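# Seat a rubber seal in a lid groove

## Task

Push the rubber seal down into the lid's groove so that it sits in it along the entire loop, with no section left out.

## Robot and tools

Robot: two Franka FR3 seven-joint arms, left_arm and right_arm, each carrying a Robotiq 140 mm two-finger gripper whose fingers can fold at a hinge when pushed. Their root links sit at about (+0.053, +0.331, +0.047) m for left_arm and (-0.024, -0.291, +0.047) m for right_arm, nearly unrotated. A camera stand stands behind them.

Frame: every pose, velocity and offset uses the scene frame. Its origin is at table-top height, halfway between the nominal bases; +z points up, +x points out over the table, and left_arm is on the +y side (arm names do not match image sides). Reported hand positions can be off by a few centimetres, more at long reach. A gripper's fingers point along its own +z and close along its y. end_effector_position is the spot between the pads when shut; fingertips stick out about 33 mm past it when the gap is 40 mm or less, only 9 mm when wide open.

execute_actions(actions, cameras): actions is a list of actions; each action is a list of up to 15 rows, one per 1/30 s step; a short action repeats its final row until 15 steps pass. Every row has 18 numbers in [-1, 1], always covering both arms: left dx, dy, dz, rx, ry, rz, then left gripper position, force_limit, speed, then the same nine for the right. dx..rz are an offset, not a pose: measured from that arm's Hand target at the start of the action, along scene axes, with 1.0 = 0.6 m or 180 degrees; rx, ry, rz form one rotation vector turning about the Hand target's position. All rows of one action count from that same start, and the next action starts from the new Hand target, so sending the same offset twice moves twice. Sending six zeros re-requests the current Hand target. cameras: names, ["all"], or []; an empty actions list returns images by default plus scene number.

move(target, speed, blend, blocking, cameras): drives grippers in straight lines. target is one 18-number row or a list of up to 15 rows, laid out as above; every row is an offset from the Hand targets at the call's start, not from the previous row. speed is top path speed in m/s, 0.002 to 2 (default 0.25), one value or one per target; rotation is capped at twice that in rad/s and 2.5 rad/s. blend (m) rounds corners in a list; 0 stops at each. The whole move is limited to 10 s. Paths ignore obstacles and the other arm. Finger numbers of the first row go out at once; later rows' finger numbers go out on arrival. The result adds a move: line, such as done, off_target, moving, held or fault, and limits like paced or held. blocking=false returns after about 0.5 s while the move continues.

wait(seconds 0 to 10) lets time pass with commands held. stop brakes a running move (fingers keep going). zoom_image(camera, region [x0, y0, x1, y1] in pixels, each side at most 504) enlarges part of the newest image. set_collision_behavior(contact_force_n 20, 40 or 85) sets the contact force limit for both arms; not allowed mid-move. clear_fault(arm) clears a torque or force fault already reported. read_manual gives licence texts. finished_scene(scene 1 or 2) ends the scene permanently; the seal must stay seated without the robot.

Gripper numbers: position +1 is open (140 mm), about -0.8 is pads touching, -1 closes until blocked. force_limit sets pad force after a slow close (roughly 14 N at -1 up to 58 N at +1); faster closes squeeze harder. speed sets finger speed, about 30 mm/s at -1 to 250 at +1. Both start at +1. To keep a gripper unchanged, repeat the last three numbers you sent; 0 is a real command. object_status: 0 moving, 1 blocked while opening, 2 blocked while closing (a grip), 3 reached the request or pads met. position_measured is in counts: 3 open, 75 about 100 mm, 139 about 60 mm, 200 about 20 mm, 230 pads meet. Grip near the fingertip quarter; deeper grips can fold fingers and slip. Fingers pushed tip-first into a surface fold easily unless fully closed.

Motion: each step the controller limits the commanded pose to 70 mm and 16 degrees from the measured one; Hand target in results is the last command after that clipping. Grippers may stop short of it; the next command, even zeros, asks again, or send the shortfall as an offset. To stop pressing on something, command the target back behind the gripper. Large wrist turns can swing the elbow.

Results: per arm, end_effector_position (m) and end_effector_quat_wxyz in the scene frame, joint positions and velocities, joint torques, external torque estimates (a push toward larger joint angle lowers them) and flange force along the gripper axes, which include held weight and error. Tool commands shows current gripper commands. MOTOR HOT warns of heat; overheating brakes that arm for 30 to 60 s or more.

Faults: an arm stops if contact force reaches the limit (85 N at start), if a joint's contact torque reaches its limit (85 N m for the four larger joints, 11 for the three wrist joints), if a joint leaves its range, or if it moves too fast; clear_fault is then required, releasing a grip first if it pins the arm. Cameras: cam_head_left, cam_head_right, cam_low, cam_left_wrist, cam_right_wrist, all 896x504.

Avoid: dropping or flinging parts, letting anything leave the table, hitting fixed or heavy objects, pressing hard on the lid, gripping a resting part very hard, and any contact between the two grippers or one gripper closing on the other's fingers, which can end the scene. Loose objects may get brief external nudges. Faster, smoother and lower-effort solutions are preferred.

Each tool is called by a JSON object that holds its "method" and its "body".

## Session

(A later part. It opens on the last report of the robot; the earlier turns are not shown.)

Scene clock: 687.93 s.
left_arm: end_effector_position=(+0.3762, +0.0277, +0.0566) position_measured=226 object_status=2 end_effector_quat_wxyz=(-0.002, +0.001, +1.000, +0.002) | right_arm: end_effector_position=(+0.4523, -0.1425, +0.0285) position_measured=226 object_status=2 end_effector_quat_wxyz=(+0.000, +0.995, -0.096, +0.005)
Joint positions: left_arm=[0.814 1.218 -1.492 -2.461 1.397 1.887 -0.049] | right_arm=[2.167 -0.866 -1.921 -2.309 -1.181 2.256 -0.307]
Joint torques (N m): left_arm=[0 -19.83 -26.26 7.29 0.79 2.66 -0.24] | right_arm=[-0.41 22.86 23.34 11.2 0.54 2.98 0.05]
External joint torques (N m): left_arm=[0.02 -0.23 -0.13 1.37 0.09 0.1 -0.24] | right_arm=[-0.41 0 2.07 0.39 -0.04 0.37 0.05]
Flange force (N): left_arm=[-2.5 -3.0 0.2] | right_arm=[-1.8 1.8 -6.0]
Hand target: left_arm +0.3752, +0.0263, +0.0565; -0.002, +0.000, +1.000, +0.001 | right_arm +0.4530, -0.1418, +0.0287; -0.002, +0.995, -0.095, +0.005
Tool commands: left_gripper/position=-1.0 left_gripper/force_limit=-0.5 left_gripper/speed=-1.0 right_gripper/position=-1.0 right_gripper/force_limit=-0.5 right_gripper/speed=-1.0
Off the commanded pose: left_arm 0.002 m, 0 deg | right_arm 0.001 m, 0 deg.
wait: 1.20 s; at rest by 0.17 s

{"method": "move", "body": {"target": [[0,0,0.055,0,0,0,-1,-0.5,-1,0,0,0.1,0,0,0,-1,-0.5,-1],[0.063,0.023,0.055,0,0,0,-1,-0.5,-1,0.063,0.023,0.1,0,0,0,-1,-0.5,-1]], "speed": 0.06, "cameras": ["cam_head_right","cam_right_wrist","cam_left_wrist"]}}

{"method": "zoom_image", "body": {"camera": "cam_head_right", "region": [380, 250, 520, 380]}}

Scene clock: 716.73 s.
left_arm: end_effector_position=(+0.4130, +0.0392, +0.0898) position_measured=226 object_status=2 end_effector_quat_wxyz=(+0.000, -0.003, +1.000, +0.000) | right_arm: end_effector_position=(+0.4919, -0.1285, +0.0894) position_measured=226 object_status=2 end_effector_quat_wxyz=(-0.002, +0.995, -0.097, +0.008)
Joint positions: left_arm=[0.866 1.212 -1.564 -2.403 1.328 1.838 0.044] | right_arm=[2.17 -0.859 -1.807 -2.189 -1.057 2.131 -0.388]
Joint velocities: left_arm=[-0.001 0 -0.001 0 0 0.001 0.006] | right_arm=[within noise]
Joint torques (N m): left_arm=[0.43 -20.05 -27.07 9.1 0.54 2.39 0.14] | right_arm=[0.26 22.47 24.45 13.96 1.17 2.55 -0.18]
External joint torques (N m): left_arm=[0.4 0 -0.19 1.81 -0.18 -0.16 0.14] | right_arm=[0.2 -0.53 1.69 0.7 0.53 -0.09 -0.18]
Flange force (N): left_arm=[-4.4 -2.1 -1.6] | right_arm=[1.1 -0.5 -4.7]
Hand target: left_arm +0.4130, +0.0401, +0.0895; -0.002, +0.000, +1.000, +0.001 | right_arm +0.4908, -0.1280, +0.0887; -0.002, +0.995, -0.095, +0.005
Off the commanded pose: left_arm 0.001 m, 0 deg | right_arm 0.001 m, 0 deg.
move: done
Images, in order (width x height): cam_head_right 896x504, cam_left_wrist 896x504, cam_right_wrist 896x504.

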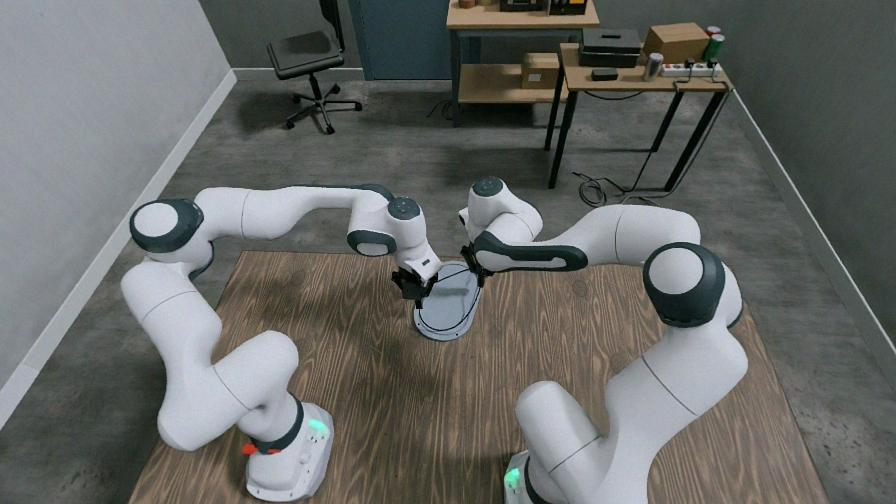

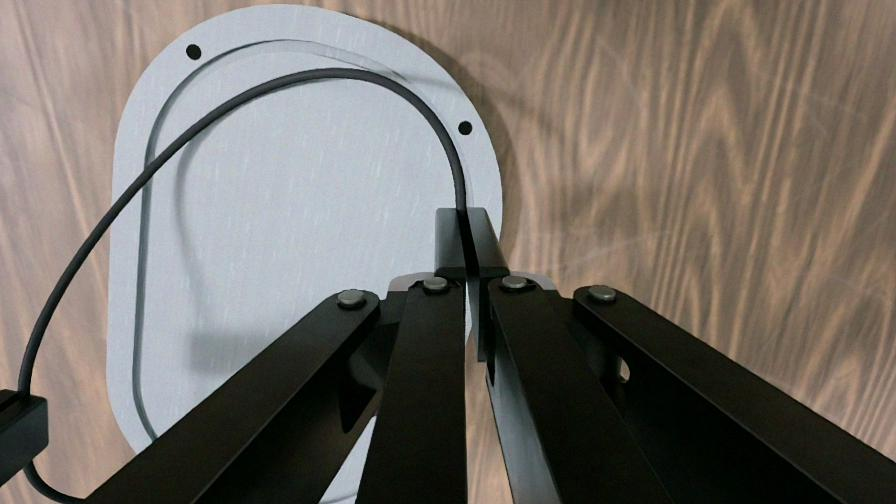

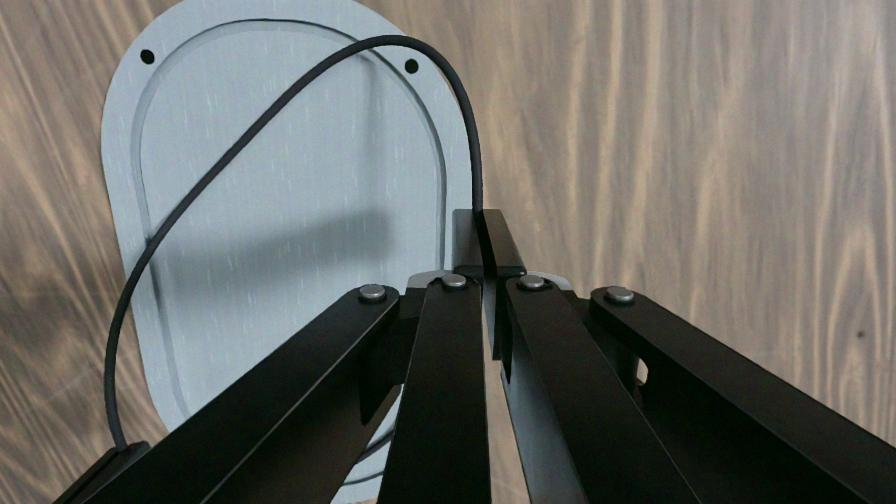

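Scaled by 3.600 from the camera's 896x504 image, which has a finer 1280x720 frame.

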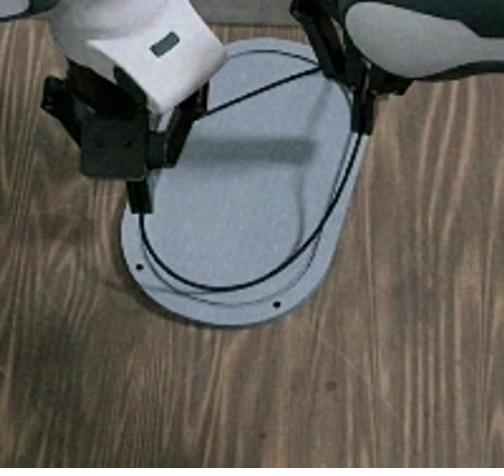

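{"method": "move", "body": {"target": [0,0,-0.053,0,0,0,-1,-0.5,-1,0,0.008,-0.066,0,0,0,-1,-0.5,-1], "speed": 0.05, "cameras": ["cam_head_right","cam_right_wrist","cam_left_wrist"]}}

{"method": "zoom_image", "body": {"camera": "cam_head_right", "region": [380, 250, 520, 380]}}

Scene clock: 727.47 s.
left_arm: end_effector_position=(+0.4122, +0.0421, +0.0576) position_measured=226 object_status=2 end_effector_quat_wxyz=(-0.003, +0.003, +1.000, +0.003) | right_arm: end_effector_position=(+0.4895, -0.1243, +0.0490) position_measured=226 object_status=2 end_effector_quat_wxyz=(+0.000, +0.996, -0.094, +0.004)
Joint positions: left_arm=[0.841 1.227 -1.483 -2.402 1.39 1.873 0.042] | right_arm=[2.248 -0.894 -1.912 -2.178 -1.117 2.183 -0.359]
Joint velocities: left_arm=[within noise] | right_arm=[-0.001 -0.001 -0.001 -0.001 0.001 0.004 0.008]
Joint torques (N m): left_arm=[0.07 -20.81 -27.09 7.73 1.03 2.74 -0.2] | right_arm=[0.25 25.45 24.69 12.68 0.14 2.92 0.06]
External joint torques (N m): left_arm=[-0.01 0.15 -0.14 1.7 0.32 0.21 -0.2] | right_arm=[0.35 -0.08 1.94 0.72 -0.48 0.33 0.06]
Flange force (N): left_arm=[-3.7 -3.6 1.1] | right_arm=[0.3 -1.0 -2.5]
Hand target: left_arm +0.4130, +0.0401, +0.0577; -0.002, +0.000, +1.000, +0.001 | right_arm +0.4908, -0.1232, +0.0491; -0.002, +0.995, -0.095, +0.005
Off the commanded pose: left_arm 0.002 m, 0 deg | right_arm 0.002 m, 0 deg.
move: done
Images, in order (width x height): cam_head_right 896x504, cam_left_wrist 896x504, cam_right_wrist 896x504.

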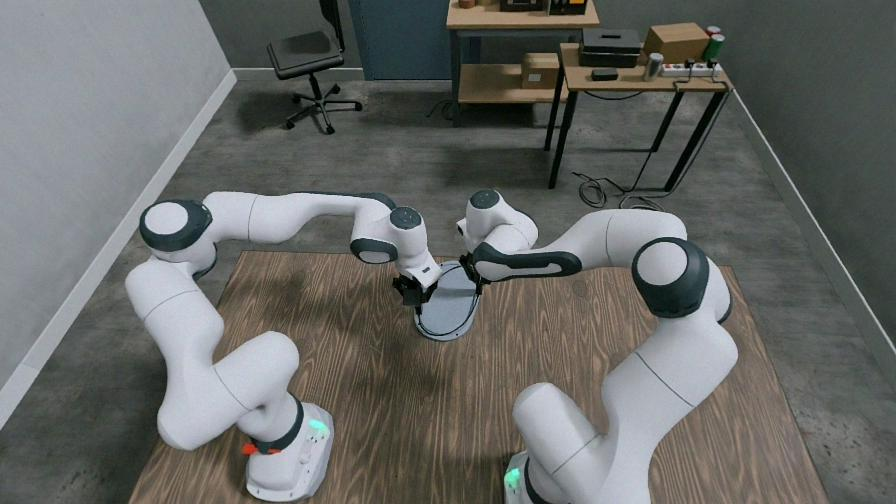

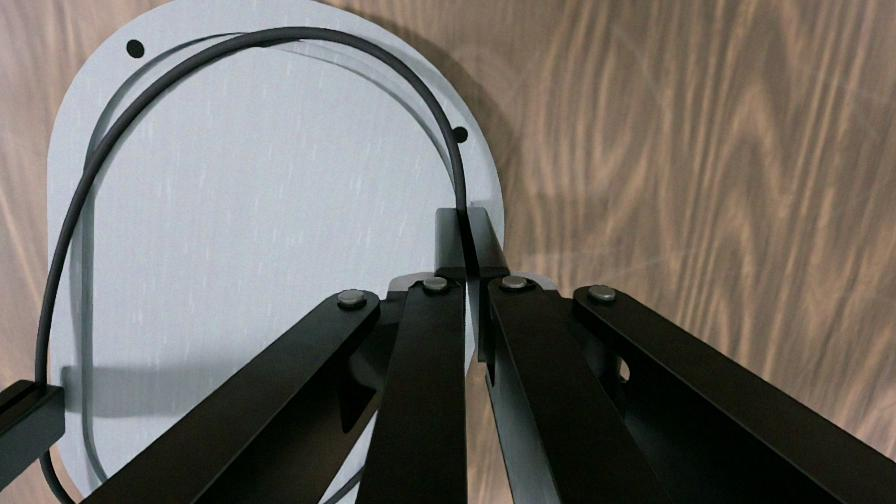

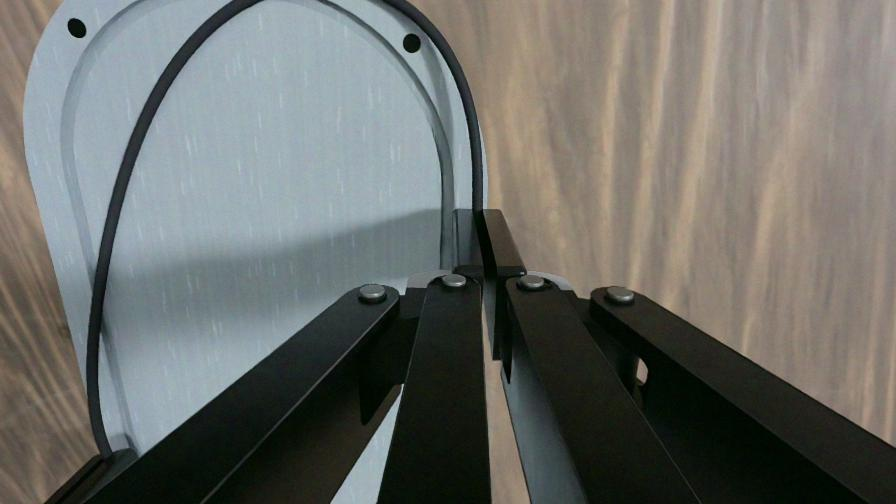

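Scaled by 3.600 from the camera's 896x504 image, which has a finer 1280x720 frame.

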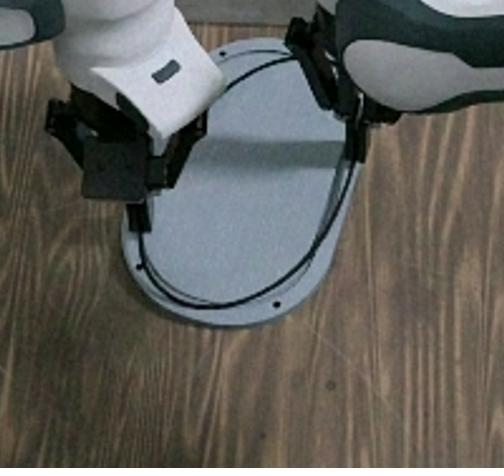

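{"method": "move", "body": {"target": [[0,0,0,0,0,0,-1,-0.5,-1,0.005,0.018,-0.003,0,0,0,-1,-0.5,-1],[0,0,-0.005,0,0,0,-0.7,-0.5,-1,0.005,0.018,-0.01,0,0,0,-0.7,-0.5,-1]], "speed": 0.04}}

{"method": "move", "body": {"target": [[0,0,0.1,0,0,0,-0.7,-0.5,-1,0,0,0.15,0,0,0,-0.7,-0.5,-1],[0,0.35,0.1,0,0,0,-0.7,-0.5,-1,-0.05,0,0.18,0,0,0,-0.7,-0.5,-1]], "speed": 0.15, "cameras": ["cam_head_right","cam_right_wrist"]}}

{"method": "zoom_image", "body": {"camera": "cam_head_right", "region": [380, 250, 520, 380]}}

Scene clock: 737.63 s.
left_arm: end_effector_position=(+0.4122, +0.0418, +0.0546) position_measured=217 object_status=3 end_effector_quat_wxyz=(-0.003, +0.003, +1.000, +0.003) | right_arm: end_effector_position=(+0.4928, -0.1134, +0.0430) position_measured=217 object_status=3 end_effector_quat_wxyz=(-0.001, +0.996, -0.094, +0.004)
Joint positions: left_arm=[0.838 1.228 -1.475 -2.402 1.396 1.879 0.04] | right_arm=[2.294 -0.901 -1.939 -2.155 -1.12 2.191 -0.344]
Joint torques (N m): left_arm=[0.06 -21.22 -27.06 7.62 1.01 2.73 -0.24] | right_arm=[0.27 26.45 24.65 12.55 0.38 3 0.22]
External joint torques (N m): left_arm=[0.11 -0.18 -0.04 1.72 0.31 0.18 -0.24] | right_arm=[0.22 -0.11 1.69 0.64 -0.24 0.38 0.22]
Flange force (N): left_arm=[-3.6 -3.2 1.0] | right_arm=[-0.1 -0.9 -2.2]
Hand target: left_arm +0.4130, +0.0401, +0.0547; -0.002, +0.000, +1.000, +0.001 | right_arm +0.4938, -0.1124, +0.0431; -0.002, +0.995, -0.095, +0.005
Off the commanded pose: left_arm 0.002 m, 0 deg | right_arm 0.001 m, 0 deg.
move: done

Scene clock: 741.57 s.
left_arm: end_effector_position=(+0.4134, +0.2495, +0.1147) position_measured=217 object_status=3 end_effector_quat_wxyz=(-0.002, -0.005, +1.000, +0.000) | right_arm: end_effector_position=(+0.4647, -0.1114, +0.1511) position_measured=217 object_status=3 end_effector_quat_wxyz=(-0.003, +0.996, -0.093, +0.007)
Joint positions: left_arm=[1.597 1.31 -1.733 -2.682 1.306 1.732 0.46] | right_arm=[2.054 -0.799 -1.605 -2.242 -0.943 2.053 -0.393]
Joint velocities: left_arm=[0.001 0.001 0 -0.001 0 0.001 0.004] | right_arm=[within noise]
Joint torques (N m): left_arm=[0.87 -14.55 -24.06 8.05 0.85 2.48 0.13] | right_arm=[-0.69 17.54 24.16 15.21 1.11 2.57 0.24]
External joint torques (N m): left_arm=[0.95 0.07 -0.88 0.97 0.13 -0.03 0.13] | right_arm=[-0.75 0.37 2.54 -0.1 0.44 -0.08 0.24]
Flange force (N): left_arm=[0.2 3.0 -3.3] | right_arm=[-7.7 5.8 -8.8]
Hand target: left_arm +0.4130, +0.2501, +0.1147; -0.002, +0.000, +1.000, +0.001 | right_arm +0.4638, -0.1124, +0.1511; -0.002, +0.995, -0.095, +0.005
Off the commanded pose: left_arm 0.001 m, 0 deg | right_arm 0.001 m, 0 deg.
move: done
Images, in order (width x height): cam_head_right 896x504, cam_right_wrist 896x504.

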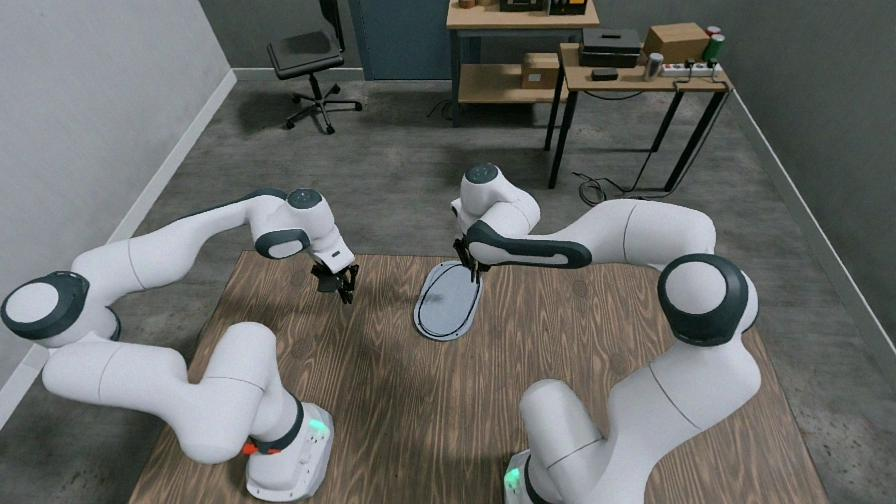

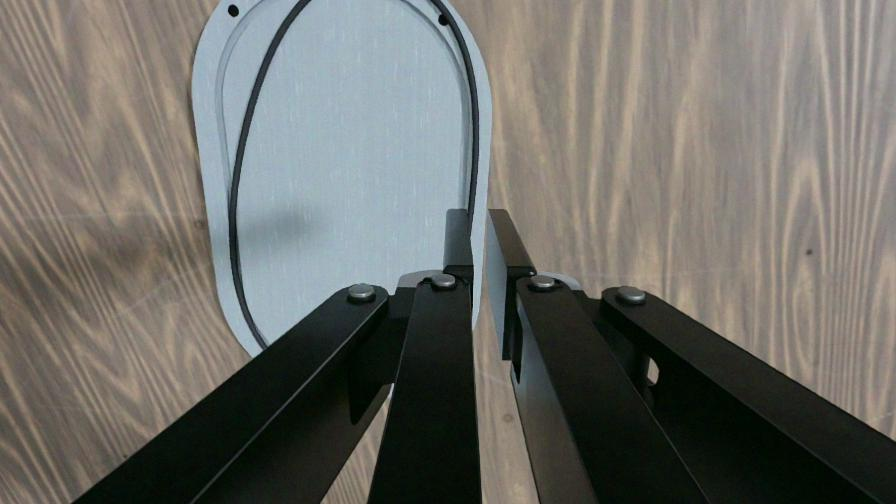

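Scaled by 3.600 from the camera's 896x504 image, which has a finer 1280x720 frame.

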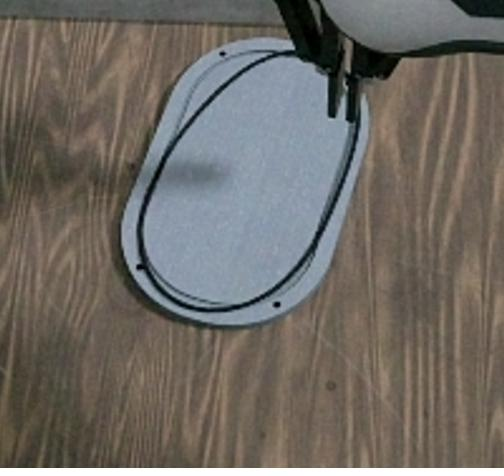

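{"method": "move", "body": {"target": [0,0.5,0.3,0,0,0,-1,-0.5,-1,-0.075,0.12,0.25,0,0,-0.061,-1,-0.5,-1], "cameras": ["cam_right_wrist"]}}

{"method": "zoom_image", "body": {"camera": "cam_right_wrist", "region": [200, 0, 704, 300]}}

{"method": "move", "body": {"target": [0,0,0,0,0,0,-1,-0.5,-1,-0.2,0,0,0,0,0,-1,-0.5,-1], "cameras": ["cam_right_wrist"]}}

{"method": "zoom_image", "body": {"camera": "cam_right_wrist", "region": [200, 0, 704, 300]}}

Scene clock: 755.97 s.
left_arm: end_effector_position=(+0.4133, +0.5491, +0.2943) position_measured=231 object_status=3 end_effector_quat_wxyz=(-0.002, -0.004, +1.000, +0.000) | right_arm: end_effector_position=(+0.4193, -0.0398, +0.3008) position_measured=231 object_status=3 end_effector_quat_wxyz=(-0.002, +0.982, -0.187, +0.006)
Joint positions: left_arm=[2.073 1.433 -2.112 -2.301 1.089 1.275 1.207] | right_arm=[1.978 -0.64 -1.241 -2.116 -0.633 1.833 -0.199]
Joint velocities: left_arm=[-0.001 -0.001 -0.001 0 0 0 0.007] | right_arm=[within noise]
Joint torques (N m): left_arm=[0.3 -21.21 -26.59 10.23 0.89 2.24 0.15] | right_arm=[-0.53 8.16 19.65 20.83 1.19 2.55 0.22]
External joint torques (N m): left_arm=[0.28 0.01 -0.96 1.57 0.15 -0.2 0.15] | right_arm=[-0.43 0.92 2.22 0.45 0.49 -0.06 0.22]
Flange force (N): left_arm=[-1.6 2.5 -4.4] | right_arm=[-5.3 5.0 -5.2]
Hand target: left_arm +0.4130, +0.5501, +0.2947; -0.002, +0.000, +1.000, +0.001 | right_arm +0.4188, -0.0404, +0.3011; -0.001, +0.982, -0.190, +0.006
Off the commanded pose: left_arm 0.001 m, 0 deg | right_arm 0.001 m, 0 deg.
move: done
Images, in order (width x height): cam_right_wrist 896x504.

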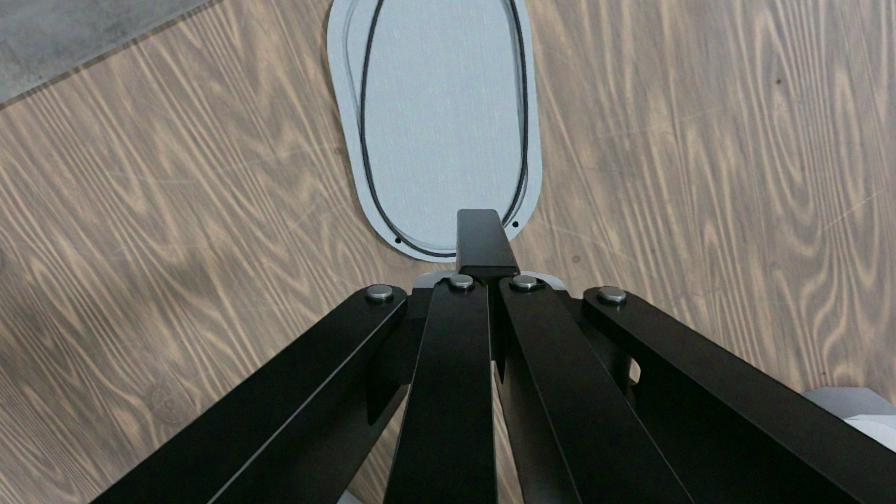

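Scaled by 1.000.

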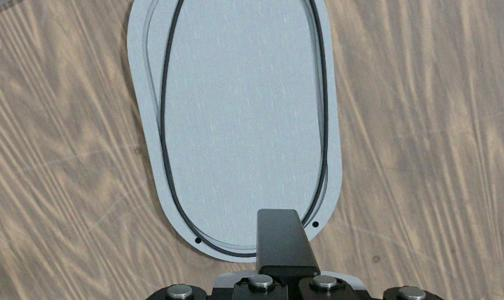

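Scene clock: 757.67 s.
left_arm: end_effector_position=(+0.4133, +0.5491, +0.2943) position_measured=231 object_status=3 end_effector_quat_wxyz=(-0.002, -0.002, +1.000, +0.000) | right_arm: end_effector_position=(+0.2993, -0.0411, +0.3014) position_measured=231 object_status=3 end_effector_quat_wxyz=(-0.001, +0.982, -0.187, +0.006)
Joint positions: left_arm=[2.073 1.433 -2.112 -2.301 1.089 1.275 1.209] | right_arm=[1.728 -0.78 -0.882 -2.411 -0.604 1.808 -0.017]
Joint velocities: left_arm=[within noise] | right_arm=[0 -0.001 0.001 0 0 0 0.005]
Joint torques (N m): left_arm=[0.46 -21.38 -26.28 10.19 0.78 2.45 0.12] | right_arm=[-0.66 2.37 16.74 20.56 1.22 2.97 0.21]
External joint torques (N m): left_arm=[0.51 -0.12 -0.61 1.55 0.05 0.01 0.12] | right_arm=[-0.65 1.13 1.95 -0.08 0.51 0.4 0.21]
Flange force (N): left_arm=[-1.6 2.5 -3.6] | right_arm=[-3.8 0.9 -1.8]
Hand target: left_arm +0.4130, +0.5501, +0.2947; -0.002, +0.000, +1.000, +0.001 | right_arm +0.2988, -0.0404, +0.3011; -0.001, +0.982, -0.190, +0.006
Off the commanded pose: left_arm 0.001 m, 0 deg | right_arm 0.001 m, 0 deg.
move: done
Images, in order (width x height): cam_right_wrist 896x504.

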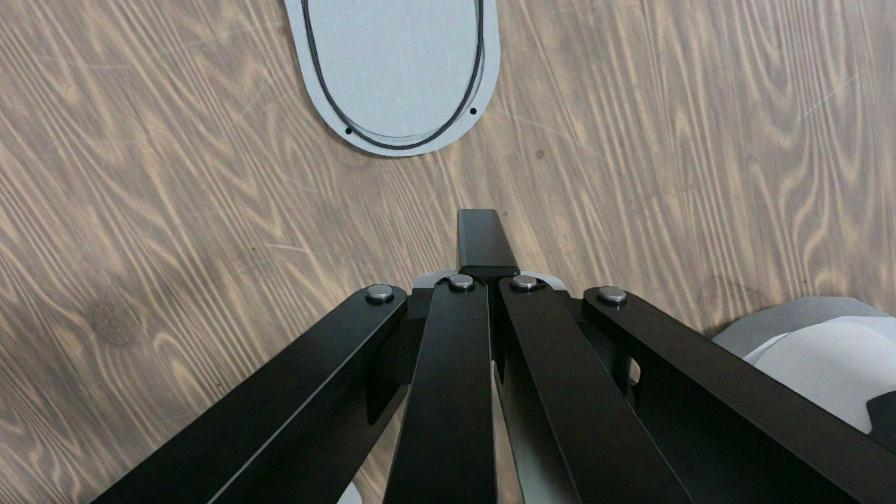

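Scaled by 1.000.

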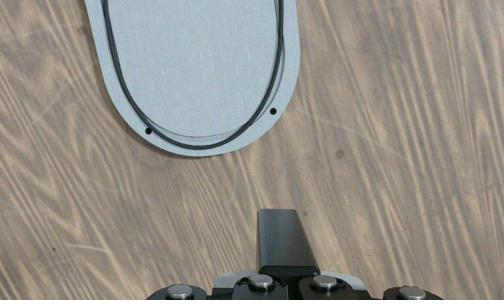

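{"method": "move", "body": {"target": [0,0,0,0,0,0,-1,-0.5,-1,0.135,-0.075,-0.235,0,0,0.048,-1,-0.5,-1], "cameras": ["cam_right_wrist"]}}

{"method": "zoom_image", "body": {"camera": "cam_right_wrist", "region": [150, 0, 654, 300]}}

{"method": "move", "body": {"target": [0,0,0,0,0,0,-1,-0.5,-1,0.18,-0.042,0,0,0,0,-1,-0.5,-1], "cameras": ["cam_right_wrist"]}}

{"method": "zoom_image", "body": {"camera": "cam_right_wrist", "region": [150, 0, 654, 300]}}

Scene clock: 777.13 s.
left_arm: end_effector_position=(+0.4133, +0.5491, +0.2943) position_measured=231 object_status=3 end_effector_quat_wxyz=(-0.002, -0.002, +1.000, +0.000) | right_arm: end_effector_position=(+0.3786, -0.0868, +0.1596) position_measured=231 object_status=3 end_effector_quat_wxyz=(+0.001, +0.993, -0.119, +0.004)
Joint positions: left_arm=[2.073 1.433 -2.112 -2.301 1.089 1.275 1.209] | right_arm=[1.895 -0.745 -1.393 -2.461 -0.886 2.091 -0.222]
Joint velocities: left_arm=[within noise] | right_arm=[0.001 0 0.001 0.001 0 0 -0.005]
Joint torques (N m): left_arm=[0.46 -21.4 -26.34 10.21 0.77 2.45 0.09] | right_arm=[0.26 8.73 19.5 16.97 0.14 3 -0.2]
External joint torques (N m): left_arm=[0.5 -0.14 -0.67 1.55 0.02 0 0.09] | right_arm=[0.17 -0.17 1.37 0.86 -0.51 0.41 -0.2]
Flange force (N): left_arm=[-1.6 2.4 -3.8] | right_arm=[-0.6 0.8 -3.1]
Hand target: left_arm +0.4130, +0.5501, +0.2947; -0.002, +0.000, +1.000, +0.001 | right_arm +0.3798, -0.0854, +0.1601; -0.002, +0.993, -0.116, +0.006
Off the commanded pose: left_arm 0.001 m, 0 deg | right_arm 0.002 m, 0 deg.
move: done
Images, in order (width x height): cam_right_wrist 896x504.

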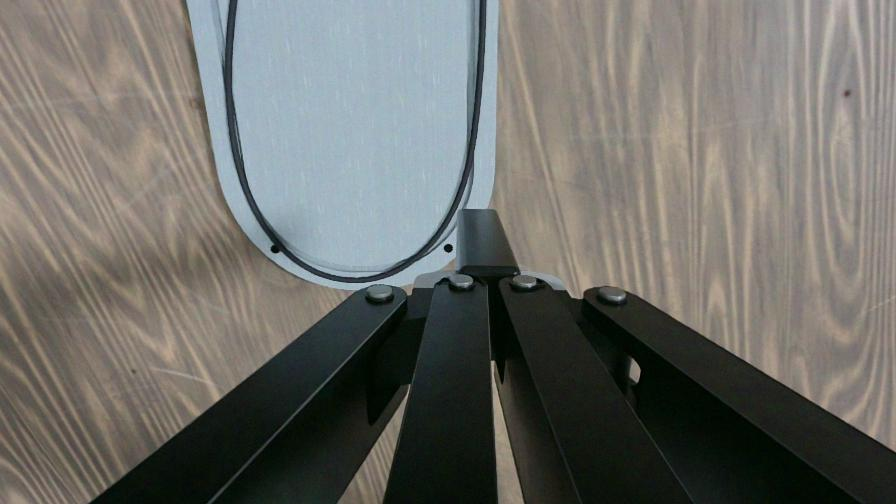

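Scaled by 1.000.

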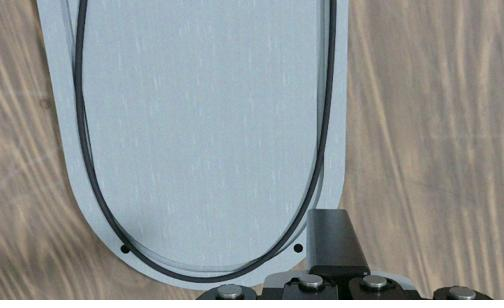

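Scene clock: 778.83 s.
left_arm: end_effector_position=(+0.4133, +0.5491, +0.2943) position_measured=231 object_status=3 end_effector_quat_wxyz=(-0.002, -0.002, +1.000, +0.000) | right_arm: end_effector_position=(+0.4878, -0.1102, +0.1605) position_measured=231 object_status=3 end_effector_quat_wxyz=(-0.003, +0.993, -0.119, +0.006)
Joint positions: left_arm=[2.073 1.433 -2.112 -2.301 1.089 1.275 1.209] | right_arm=[2.113 -0.779 -1.647 -2.16 -0.903 2.037 -0.387]
Joint velocities: left_arm=[within noise] | right_arm=[0 0 0 0 0 0 -0.006]
Joint torques (N m): left_arm=[0.49 -21.4 -26.32 10.16 0.76 2.43 0.1] | right_arm=[0.34 18.97 23.3 16.67 0.31 2.54 -0.04]
External joint torques (N m): left_arm=[0.44 -0.22 -0.74 1.46 0.01 0 0.1] | right_arm=[0.41 -0.13 1.64 0.61 -0.37 -0.1 -0.04]
Flange force (N): left_arm=[-1.6 2.2 -3.9] | right_arm=[-0.4 -0.1 -3.4]
Hand target: left_arm +0.4130, +0.5501, +0.2947; -0.002, +0.000, +1.000, +0.001 | right_arm +0.4878, -0.1106, +0.1601; -0.002, +0.993, -0.116, +0.006
Off the commanded pose: left_arm 0.001 m, 0 deg | right_arm 0.001 m, 0 deg.
move: done
Images, in order (width x height): cam_right_wrist 896x504.

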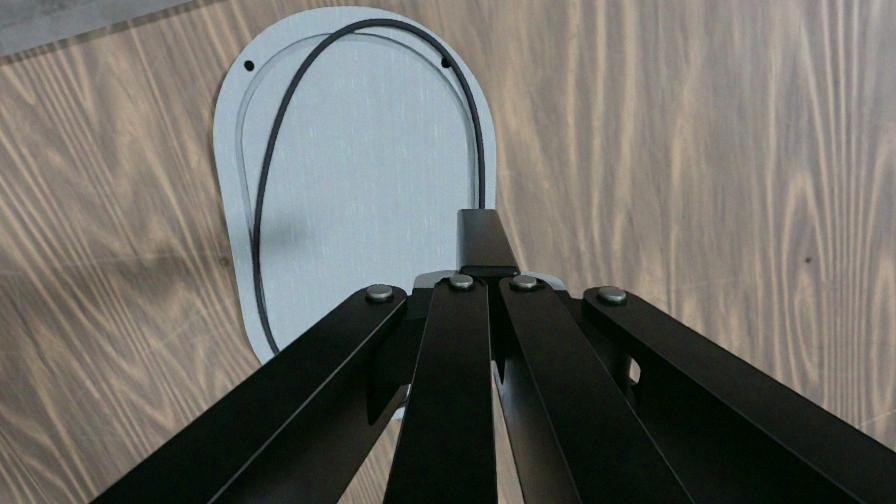

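Scaled by 1.000.

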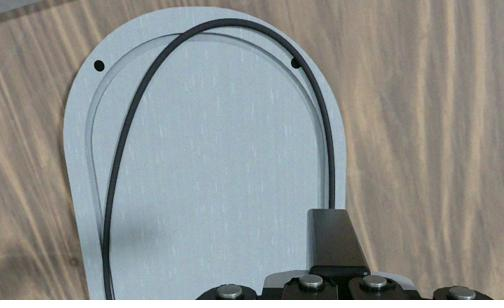

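{"method": "move", "body": {"target": [[0,0,0,0,0,0,-1,-0.5,-1,0.1227,0.1338,-0.1668,0,0,0,-1,-0.5,-1],[0,0,0,0,0,0,-1,-0.5,-1,0.1227,0.1338,-0.2,0,0,0,-1,-0.5,-1],[0,0,0,0,0,0,-1,-0.5,-1,0.1347,0.1858,-0.2,0,0,0,-1,-0.5,-1]], "speed": [0.1,0.03,0.03]}}

{"method": "move", "body": {"target": [[0,0,0,0,0,0,-1,-0.5,-1,0,0,0.02,0,0,0,-1,-0.5,-1],[0,0,0,0,0,0,-1,-0.5,-1,-0.1347,-0.1858,0.2,0,0,0,-1,-0.5,-1]], "speed": 0.12, "cameras": ["cam_right_wrist"]}}

{"method": "zoom_image", "body": {"camera": "cam_right_wrist", "region": [150, 0, 654, 300]}}

Scene clock: 819.97 s.
left_arm: end_effector_position=(+0.4133, +0.5491, +0.2943) position_measured=231 object_status=3 end_effector_quat_wxyz=(-0.002, -0.002, +1.000, +0.000) | right_arm: end_effector_position=(+0.5713, +0.0001, +0.0428) position_measured=231 object_status=3 end_effector_quat_wxyz=(-0.002, +0.994, -0.113, +0.009)
Joint positions: left_arm=[2.073 1.433 -2.112 -2.301 1.089 1.275 1.209] | right_arm=[2.729 -1.024 -2.081 -1.716 -1.041 2.092 -0.321]
Joint torques (N m): left_arm=[0.45 -21.38 -26.29 10.18 0.75 2.44 0.09] | right_arm=[0.74 36.95 25.76 13.62 1.2 2.7 0.15]
External joint torques (N m): left_arm=[0.52 -0.17 -0.69 1.55 0.02 0 0.09] | right_arm=[0.89 -2.11 1.26 -0.11 0.56 0.07 0.15]
Flange force (N): left_arm=[-1.6 2.4 -3.9] | right_arm=[2.3 -4.0 1.3]
Hand target: left_arm +0.4130, +0.5501, +0.2947; -0.002, +0.000, +1.000, +0.001 | right_arm +0.5686, +0.0009, +0.0401; -0.002, +0.993, -0.116, +0.006
Off the commanded pose: left_arm 0.001 m, 0 deg | right_arm 0.004 m, 1 deg.
move: off_target (right_arm)

Scene clock: 822.93 s.
left_arm: end_effector_position=(+0.4133, +0.5491, +0.2943) position_measured=231 object_status=3 end_effector_quat_wxyz=(-0.002, -0.002, +1.000, +0.000) | right_arm: end_effector_position=(+0.4892, -0.1103, +0.1605) position_measured=231 object_status=3 end_effector_quat_wxyz=(-0.002, +0.993, -0.118, +0.008)
Joint positions: left_arm=[2.073 1.433 -2.112 -2.301 1.089 1.275 1.209] | right_arm=[2.117 -0.766 -1.653 -2.16 -0.896 2.046 -0.394]
Joint velocities: left_arm=[within noise] | right_arm=[0 0.001 0 0 0 -0.001 -0.007]
Joint torques (N m): left_arm=[0.47 -21.34 -26.35 10.19 0.77 2.45 0.14] | right_arm=[-0.6 18.8 23.93 16.03 0.92 2.51 -0.19]
External joint torques (N m): left_arm=[0.56 -0.08 -0.68 1.57 0.03 0.01 0.14] | right_arm=[-0.78 -0.28 2.37 -0.09 0.24 -0.14 -0.19]
Flange force (N): left_arm=[-1.4 2.6 -3.7] | right_arm=[-6.3 6.7 -7.6]
Hand target: left_arm +0.4130, +0.5501, +0.2947; -0.002, +0.000, +1.000, +0.001 | right_arm +0.4878, -0.1106, +0.1601; -0.002, +0.993, -0.116, +0.006
Off the commanded pose: left_arm 0.001 m, 0 deg | right_arm 0.002 m, 0 deg.
move: done
Images, in order (width x height): cam_right_wrist 896x504.

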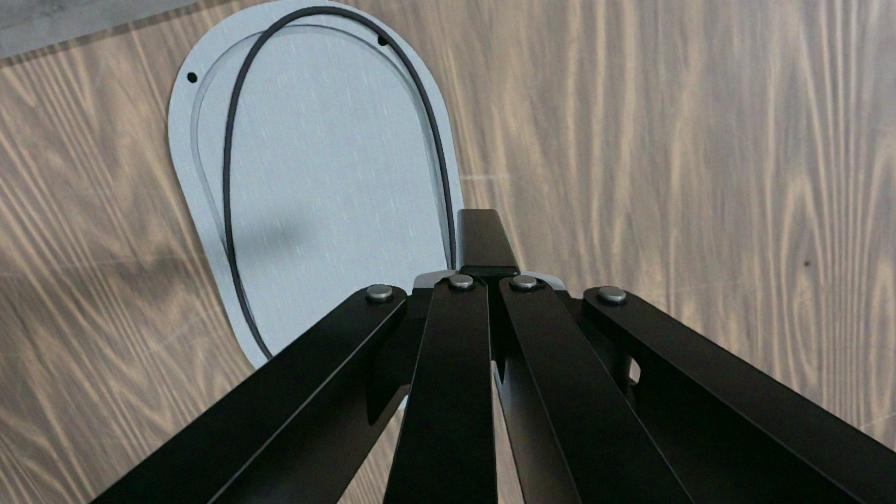

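Scaled by 1.000.

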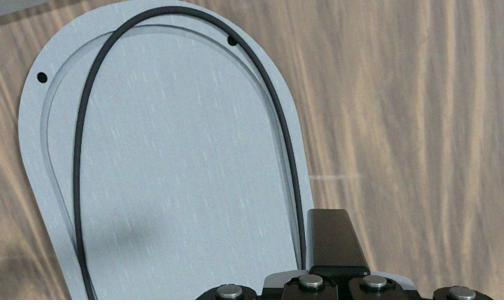

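{"method": "move", "body": {"target": [[0,-0.6,-0.2,0,0,-0.025,-1,-0.5,-1,-0.1,-0.42,0.05,0,0,0,-1,-0.5,-1],[0.24,-0.88,-0.36,0,0,-0.025,-1,-0.5,-1,-0.1,-0.42,0.05,0,0,0,-1,-0.5,-1],[0.24,-0.9,-0.397,0,0,-0.025,-1,-0.5,-1,-0.1,-0.42,0.05,0,0,0,-1,-0.5,-1]], "speed": [0.25,0.15,0.05], "cameras": ["cam_left_wrist"]}}

{"method": "zoom_image", "body": {"camera": "cam_left_wrist", "region": [150, 0, 654, 300]}}

Scene clock: 847.03 s.
left_arm: end_effector_position=(+0.5558, +0.0116, +0.0565) position_measured=231 object_status=3 end_effector_quat_wxyz=(-0.003, +0.042, +0.999, +0.003) | right_arm: end_effector_position=(+0.4282, -0.3620, +0.1901) position_measured=231 object_status=3 end_effector_quat_wxyz=(-0.003, +0.993, -0.118, +0.006)
Joint positions: left_arm=[0.581 1.165 -1.326 -1.941 1.254 1.921 0.388] | right_arm=[1.306 -0.954 -1.336 -2.401 -0.985 1.887 -0.782]
Joint velocities: left_arm=[0 0 0.002 0.001 0.001 0.005 -0.005] | right_arm=[within noise]
Joint torques (N m): left_arm=[0 -33.19 -28.99 11.04 1.05 2.74 -0.33] | right_arm=[-0.52 12.84 24.44 14.33 0.71 2.8 -0.16]
External joint torques (N m): left_arm=[-0.01 -0.63 -0.19 1.88 0.38 0.25 -0.34] | right_arm=[-0.53 0.44 2.39 -0.06 -0.05 0.14 -0.16]
Flange force (N): left_arm=[-4.9 -3.2 0.2] | right_arm=[-6.6 1.4 -6.0]
Hand target: left_arm +0.5570, +0.0101, +0.0565; -0.002, +0.039, +0.999, +0.001 | right_arm +0.4278, -0.3626, +0.1901; -0.002, +0.993, -0.116, +0.006
Off the commanded pose: left_arm 0.002 m, 0 deg | right_arm 0.001 m, 0 deg.
move: done
Images, in order (width x height): cam_left_wrist 896x504.

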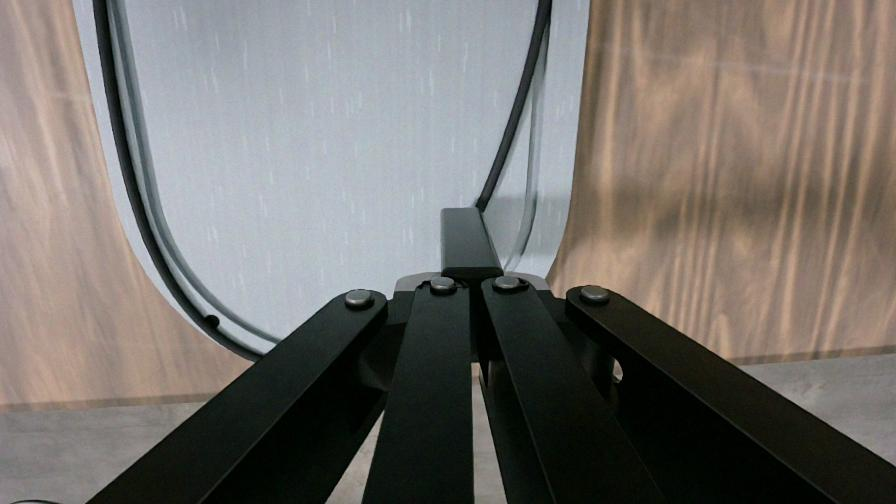

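Scaled by 1.000.

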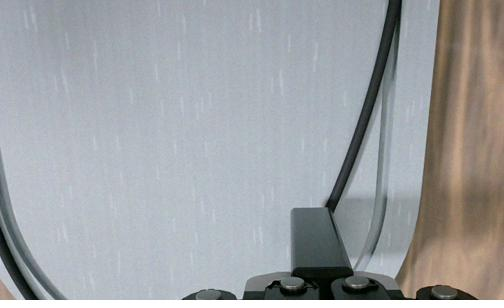

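{"method": "move", "body": {"target": [0,-0.005,-0.012,0,0,0,-1,-0.5,-1,0,0,0,0,0,0,-1,-0.5,-1], "speed": 0.03}}

{"method": "move", "body": {"target": [0,0,-0.005,0,0,0,-1,-0.5,-1,0,0,0,0,0,0,-1,-0.5,-1], "speed": 0.02}}

{"method": "move", "body": {"target": [0,0,-0.005,0,0,0,-1,-0.5,-1,0,0,0,0,0,0,-1,-0.5,-1], "speed": 0.02}}

Scene clock: 851.73 s.
left_arm: end_effector_position=(+0.5559, +0.0087, +0.0494) position_measured=231 object_status=3 end_effector_quat_wxyz=(-0.003, +0.042, +0.999, +0.003) | right_arm: end_effector_position=(+0.4282, -0.3620, +0.1901) position_measured=231 object_status=3 end_effector_quat_wxyz=(-0.003, +0.993, -0.118, +0.006)
Joint positions: left_arm=[0.567 1.171 -1.311 -1.934 1.262 1.931 0.382] | right_arm=[1.306 -0.954 -1.336 -2.401 -0.985 1.887 -0.782]
Joint velocities: left_arm=[-0.001 0 0.002 0.002 0.002 0.005 -0.003] | right_arm=[within noise]
Joint torques (N m): left_arm=[0.12 -33.37 -28.95 11.39 1.02 2.73 -0.19] | right_arm=[-0.56 12.79 24.49 14.28 0.72 2.78 -0.19]
External joint torques (N m): left_arm=[0.24 -0.35 -0.02 2.36 0.34 0.22 -0.19] | right_arm=[-0.51 0.34 2.47 -0.1 -0.04 0.13 -0.19]
Flange force (N): left_arm=[-6.8 -3.5 0.7] | right_arm=[-7.0 1.5 -6.2]
Hand target: left_arm +0.5570, +0.0071, +0.0493; -0.002, +0.039, +0.999, +0.001 | right_arm +0.4278, -0.3626, +0.1901; -0.002, +0.993, -0.116, +0.006
Off the commanded pose: left_arm 0.002 m, 0 deg | right_arm 0.001 m, 0 deg.
move: done

Scene clock: 852.43 s.
left_arm: end_effector_position=(+0.5562, +0.0075, +0.0484) position_measured=231 object_status=3 end_effector_quat_wxyz=(-0.002, +0.042, +0.999, +0.002) | right_arm: end_effector_position=(+0.4282, -0.3620, +0.1901) position_measured=231 object_status=3 end_effector_quat_wxyz=(-0.003, +0.993, -0.118, +0.006)
Joint positions: left_arm=[0.564 1.171 -1.307 -1.933 1.263 1.936 0.381] | right_arm=[1.306 -0.954 -1.336 -2.401 -0.985 1.887 -0.782]
Joint velocities: left_arm=[-0.001 0.001 0.001 0.001 0 0.004 -0.002] | right_arm=[within noise]
Joint torques (N m): left_arm=[-0.04 -32.52 -26.36 11.04 1.34 2.81 -0.18] | right_arm=[-0.52 12.85 24.48 14.29 0.72 2.78 -0.12]
External joint torques (N m): left_arm=[-0.04 0.61 2.53 1.94 0.66 0.3 -0.18] | right_arm=[-0.62 0.41 2.32 -0.13 -0.04 0.1 -0.11]
Flange force (N): left_arm=[-7.9 -4.6 6.8] | right_arm=[-7.0 1.6 -5.9]
Hand target: left_arm +0.5570, +0.0071, +0.0463; -0.002, +0.039, +0.999, +0.001 | right_arm +0.4278, -0.3626, +0.1901; -0.002, +0.993, -0.116, +0.006
Off the commanded pose: left_arm 0.002 m, 0 deg | right_arm 0.001 m, 0 deg.
move: done

Scene clock: 853.13 s.
left_arm: end_effector_position=(+0.5573, +0.0056, +0.0481) position_measured=231 object_status=3 end_effector_quat_wxyz=(-0.001, +0.042, +0.999, +0.000) | right_arm: end_effector_position=(+0.4282, -0.3620, +0.1901) position_measured=231 object_status=3 end_effector_quat_wxyz=(-0.003, +0.993, -0.118, +0.006)
Joint positions: left_arm=[0.562 1.171 -1.305 -1.931 1.265 1.943 0.38] | right_arm=[1.306 -0.954 -1.336 -2.401 -0.985 1.887 -0.782]
Joint velocities: left_arm=[-0.002 0 0 0 0.002 0.005 -0.001] | right_arm=[within noise]
Joint torques (N m): left_arm=[-0.09 -30.9 -23.79 10.23 1.49 2.57 -0.19] | right_arm=[-0.49 12.87 24.5 14.29 0.72 2.8 -0.11]
External joint torques (N m): left_arm=[-0.15 2.27 5.04 1.1 0.8 0.05 -0.19] | right_arm=[-0.45 0.43 2.42 -0.12 -0.03 0.14 -0.11]
Flange force (N): left_arm=[-8.0 -4.9 12.8] | right_arm=[-6.7 1.2 -6.0]
Hand target: left_arm +0.5570, +0.0071, +0.0433; -0.002, +0.039, +0.999, +0.001 | right_arm +0.4278, -0.3626, +0.1901; -0.002, +0.993, -0.116, +0.006
Off the commanded pose: left_arm 0.005 m, 0 deg | right_arm 0.001 m, 0 deg.
move: off_target (left_arm)

{"method": "move", "body": {"target": [[0,0,0.008,0,0,0,-1,-0.5,-1,0,0,0,0,0,0,-1,-0.5,-1],[0.005,0.048,0.008,0,0,0,-1,-0.5,-1,0,0,0,0,0,0,-1,-0.5,-1],[0.005,0.045,0.01,0,0,0,-1,-0.5,-1,0,0,0,0,0,0,-1,-0.5,-1],[-0.13,0.02,0.15,0,0,0,-1,-0.5,-1,0,0,0,0,0,0,-1,-0.5,-1]], "speed": [0.03,0.03,0.03,0.1], "cameras": ["cam_left_wrist","cam_head_right"]}}

{"method": "zoom_image", "body": {"camera": "cam_head_right", "region": [380, 250, 520, 380]}}

Scene clock: 863.57 s.
left_arm: end_effector_position=(+0.4798, +0.0175, +0.1334) position_measured=231 object_status=3 end_effector_quat_wxyz=(-0.001, +0.043, +0.999, -0.001) | right_arm: end_effector_position=(+0.4282, -0.3620, +0.1901) position_measured=231 object_status=3 end_effector_quat_wxyz=(-0.003, +0.993, -0.118, +0.006)
Joint positions: left_arm=[0.763 1.042 -1.542 -2.182 1.134 1.888 0.299] | right_arm=[1.306 -0.954 -1.336 -2.401 -0.985 1.887 -0.782]
Joint velocities: left_arm=[0 0 -0.001 -0.001 0 -0.001 -0.006] | right_arm=[within noise]
Joint torques (N m): left_arm=[0.89 -24.24 -27.41 12.76 0.51 2.4 -0.28] | right_arm=[-0.49 12.86 24.5 14.31 0.73 2.78 -0.09]
External joint torques (N m): left_arm=[0.72 -1.03 -0.64 1.1 -0.18 -0.12 -0.28] | right_arm=[-0.49 0.44 2.49 -0.07 -0.03 0.13 -0.09]
Flange force (N): left_arm=[-0.6 0.4 -3.4] | right_arm=[-6.8 1.2 -6.2]
Hand target: left_arm +0.4790, +0.0191, +0.1333; -0.002, +0.039, +0.999, +0.001 | right_arm +0.4278, -0.3626, +0.1901; -0.002, +0.993, -0.116, +0.006
Off the commanded pose: left_arm 0.002 m, 1 deg | right_arm 0.001 m, 0 deg.
move: done
Images, in order (width x height): cam_head_right 896x504, cam_left_wrist 896x504.

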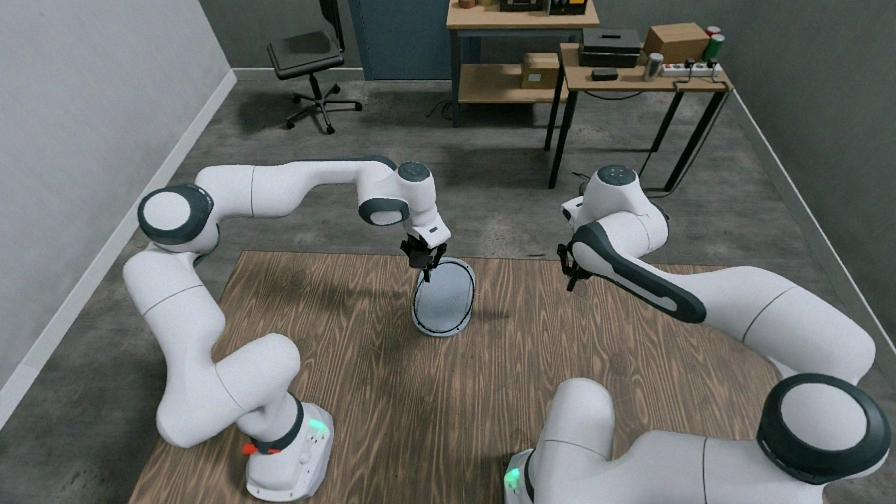

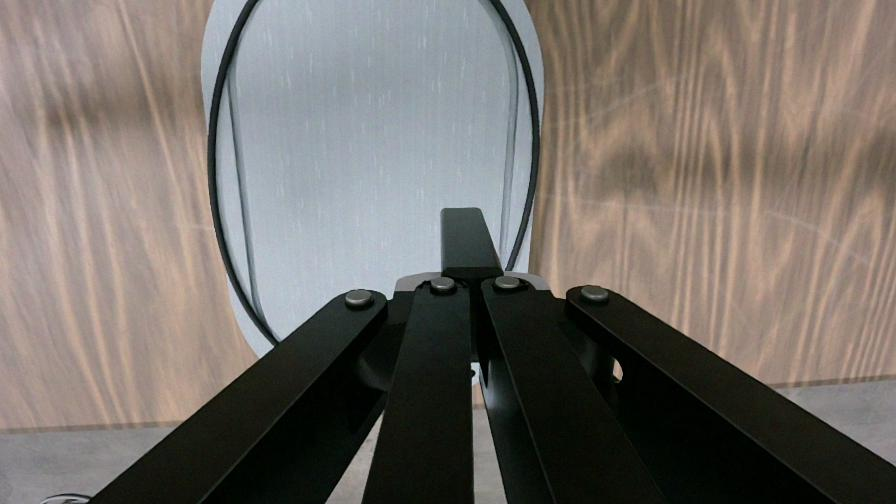

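Scaled by 3.600 from the camera's 896x504 image, which has a finer 1280x720 frame.

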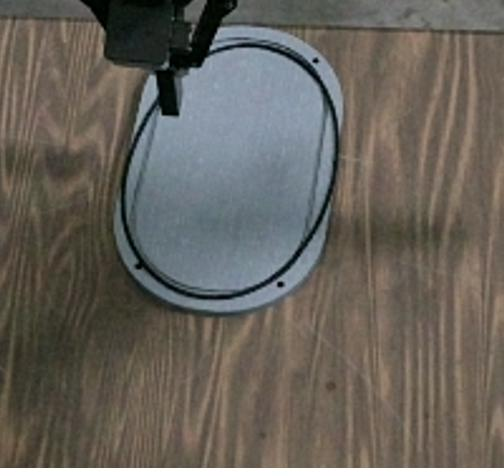

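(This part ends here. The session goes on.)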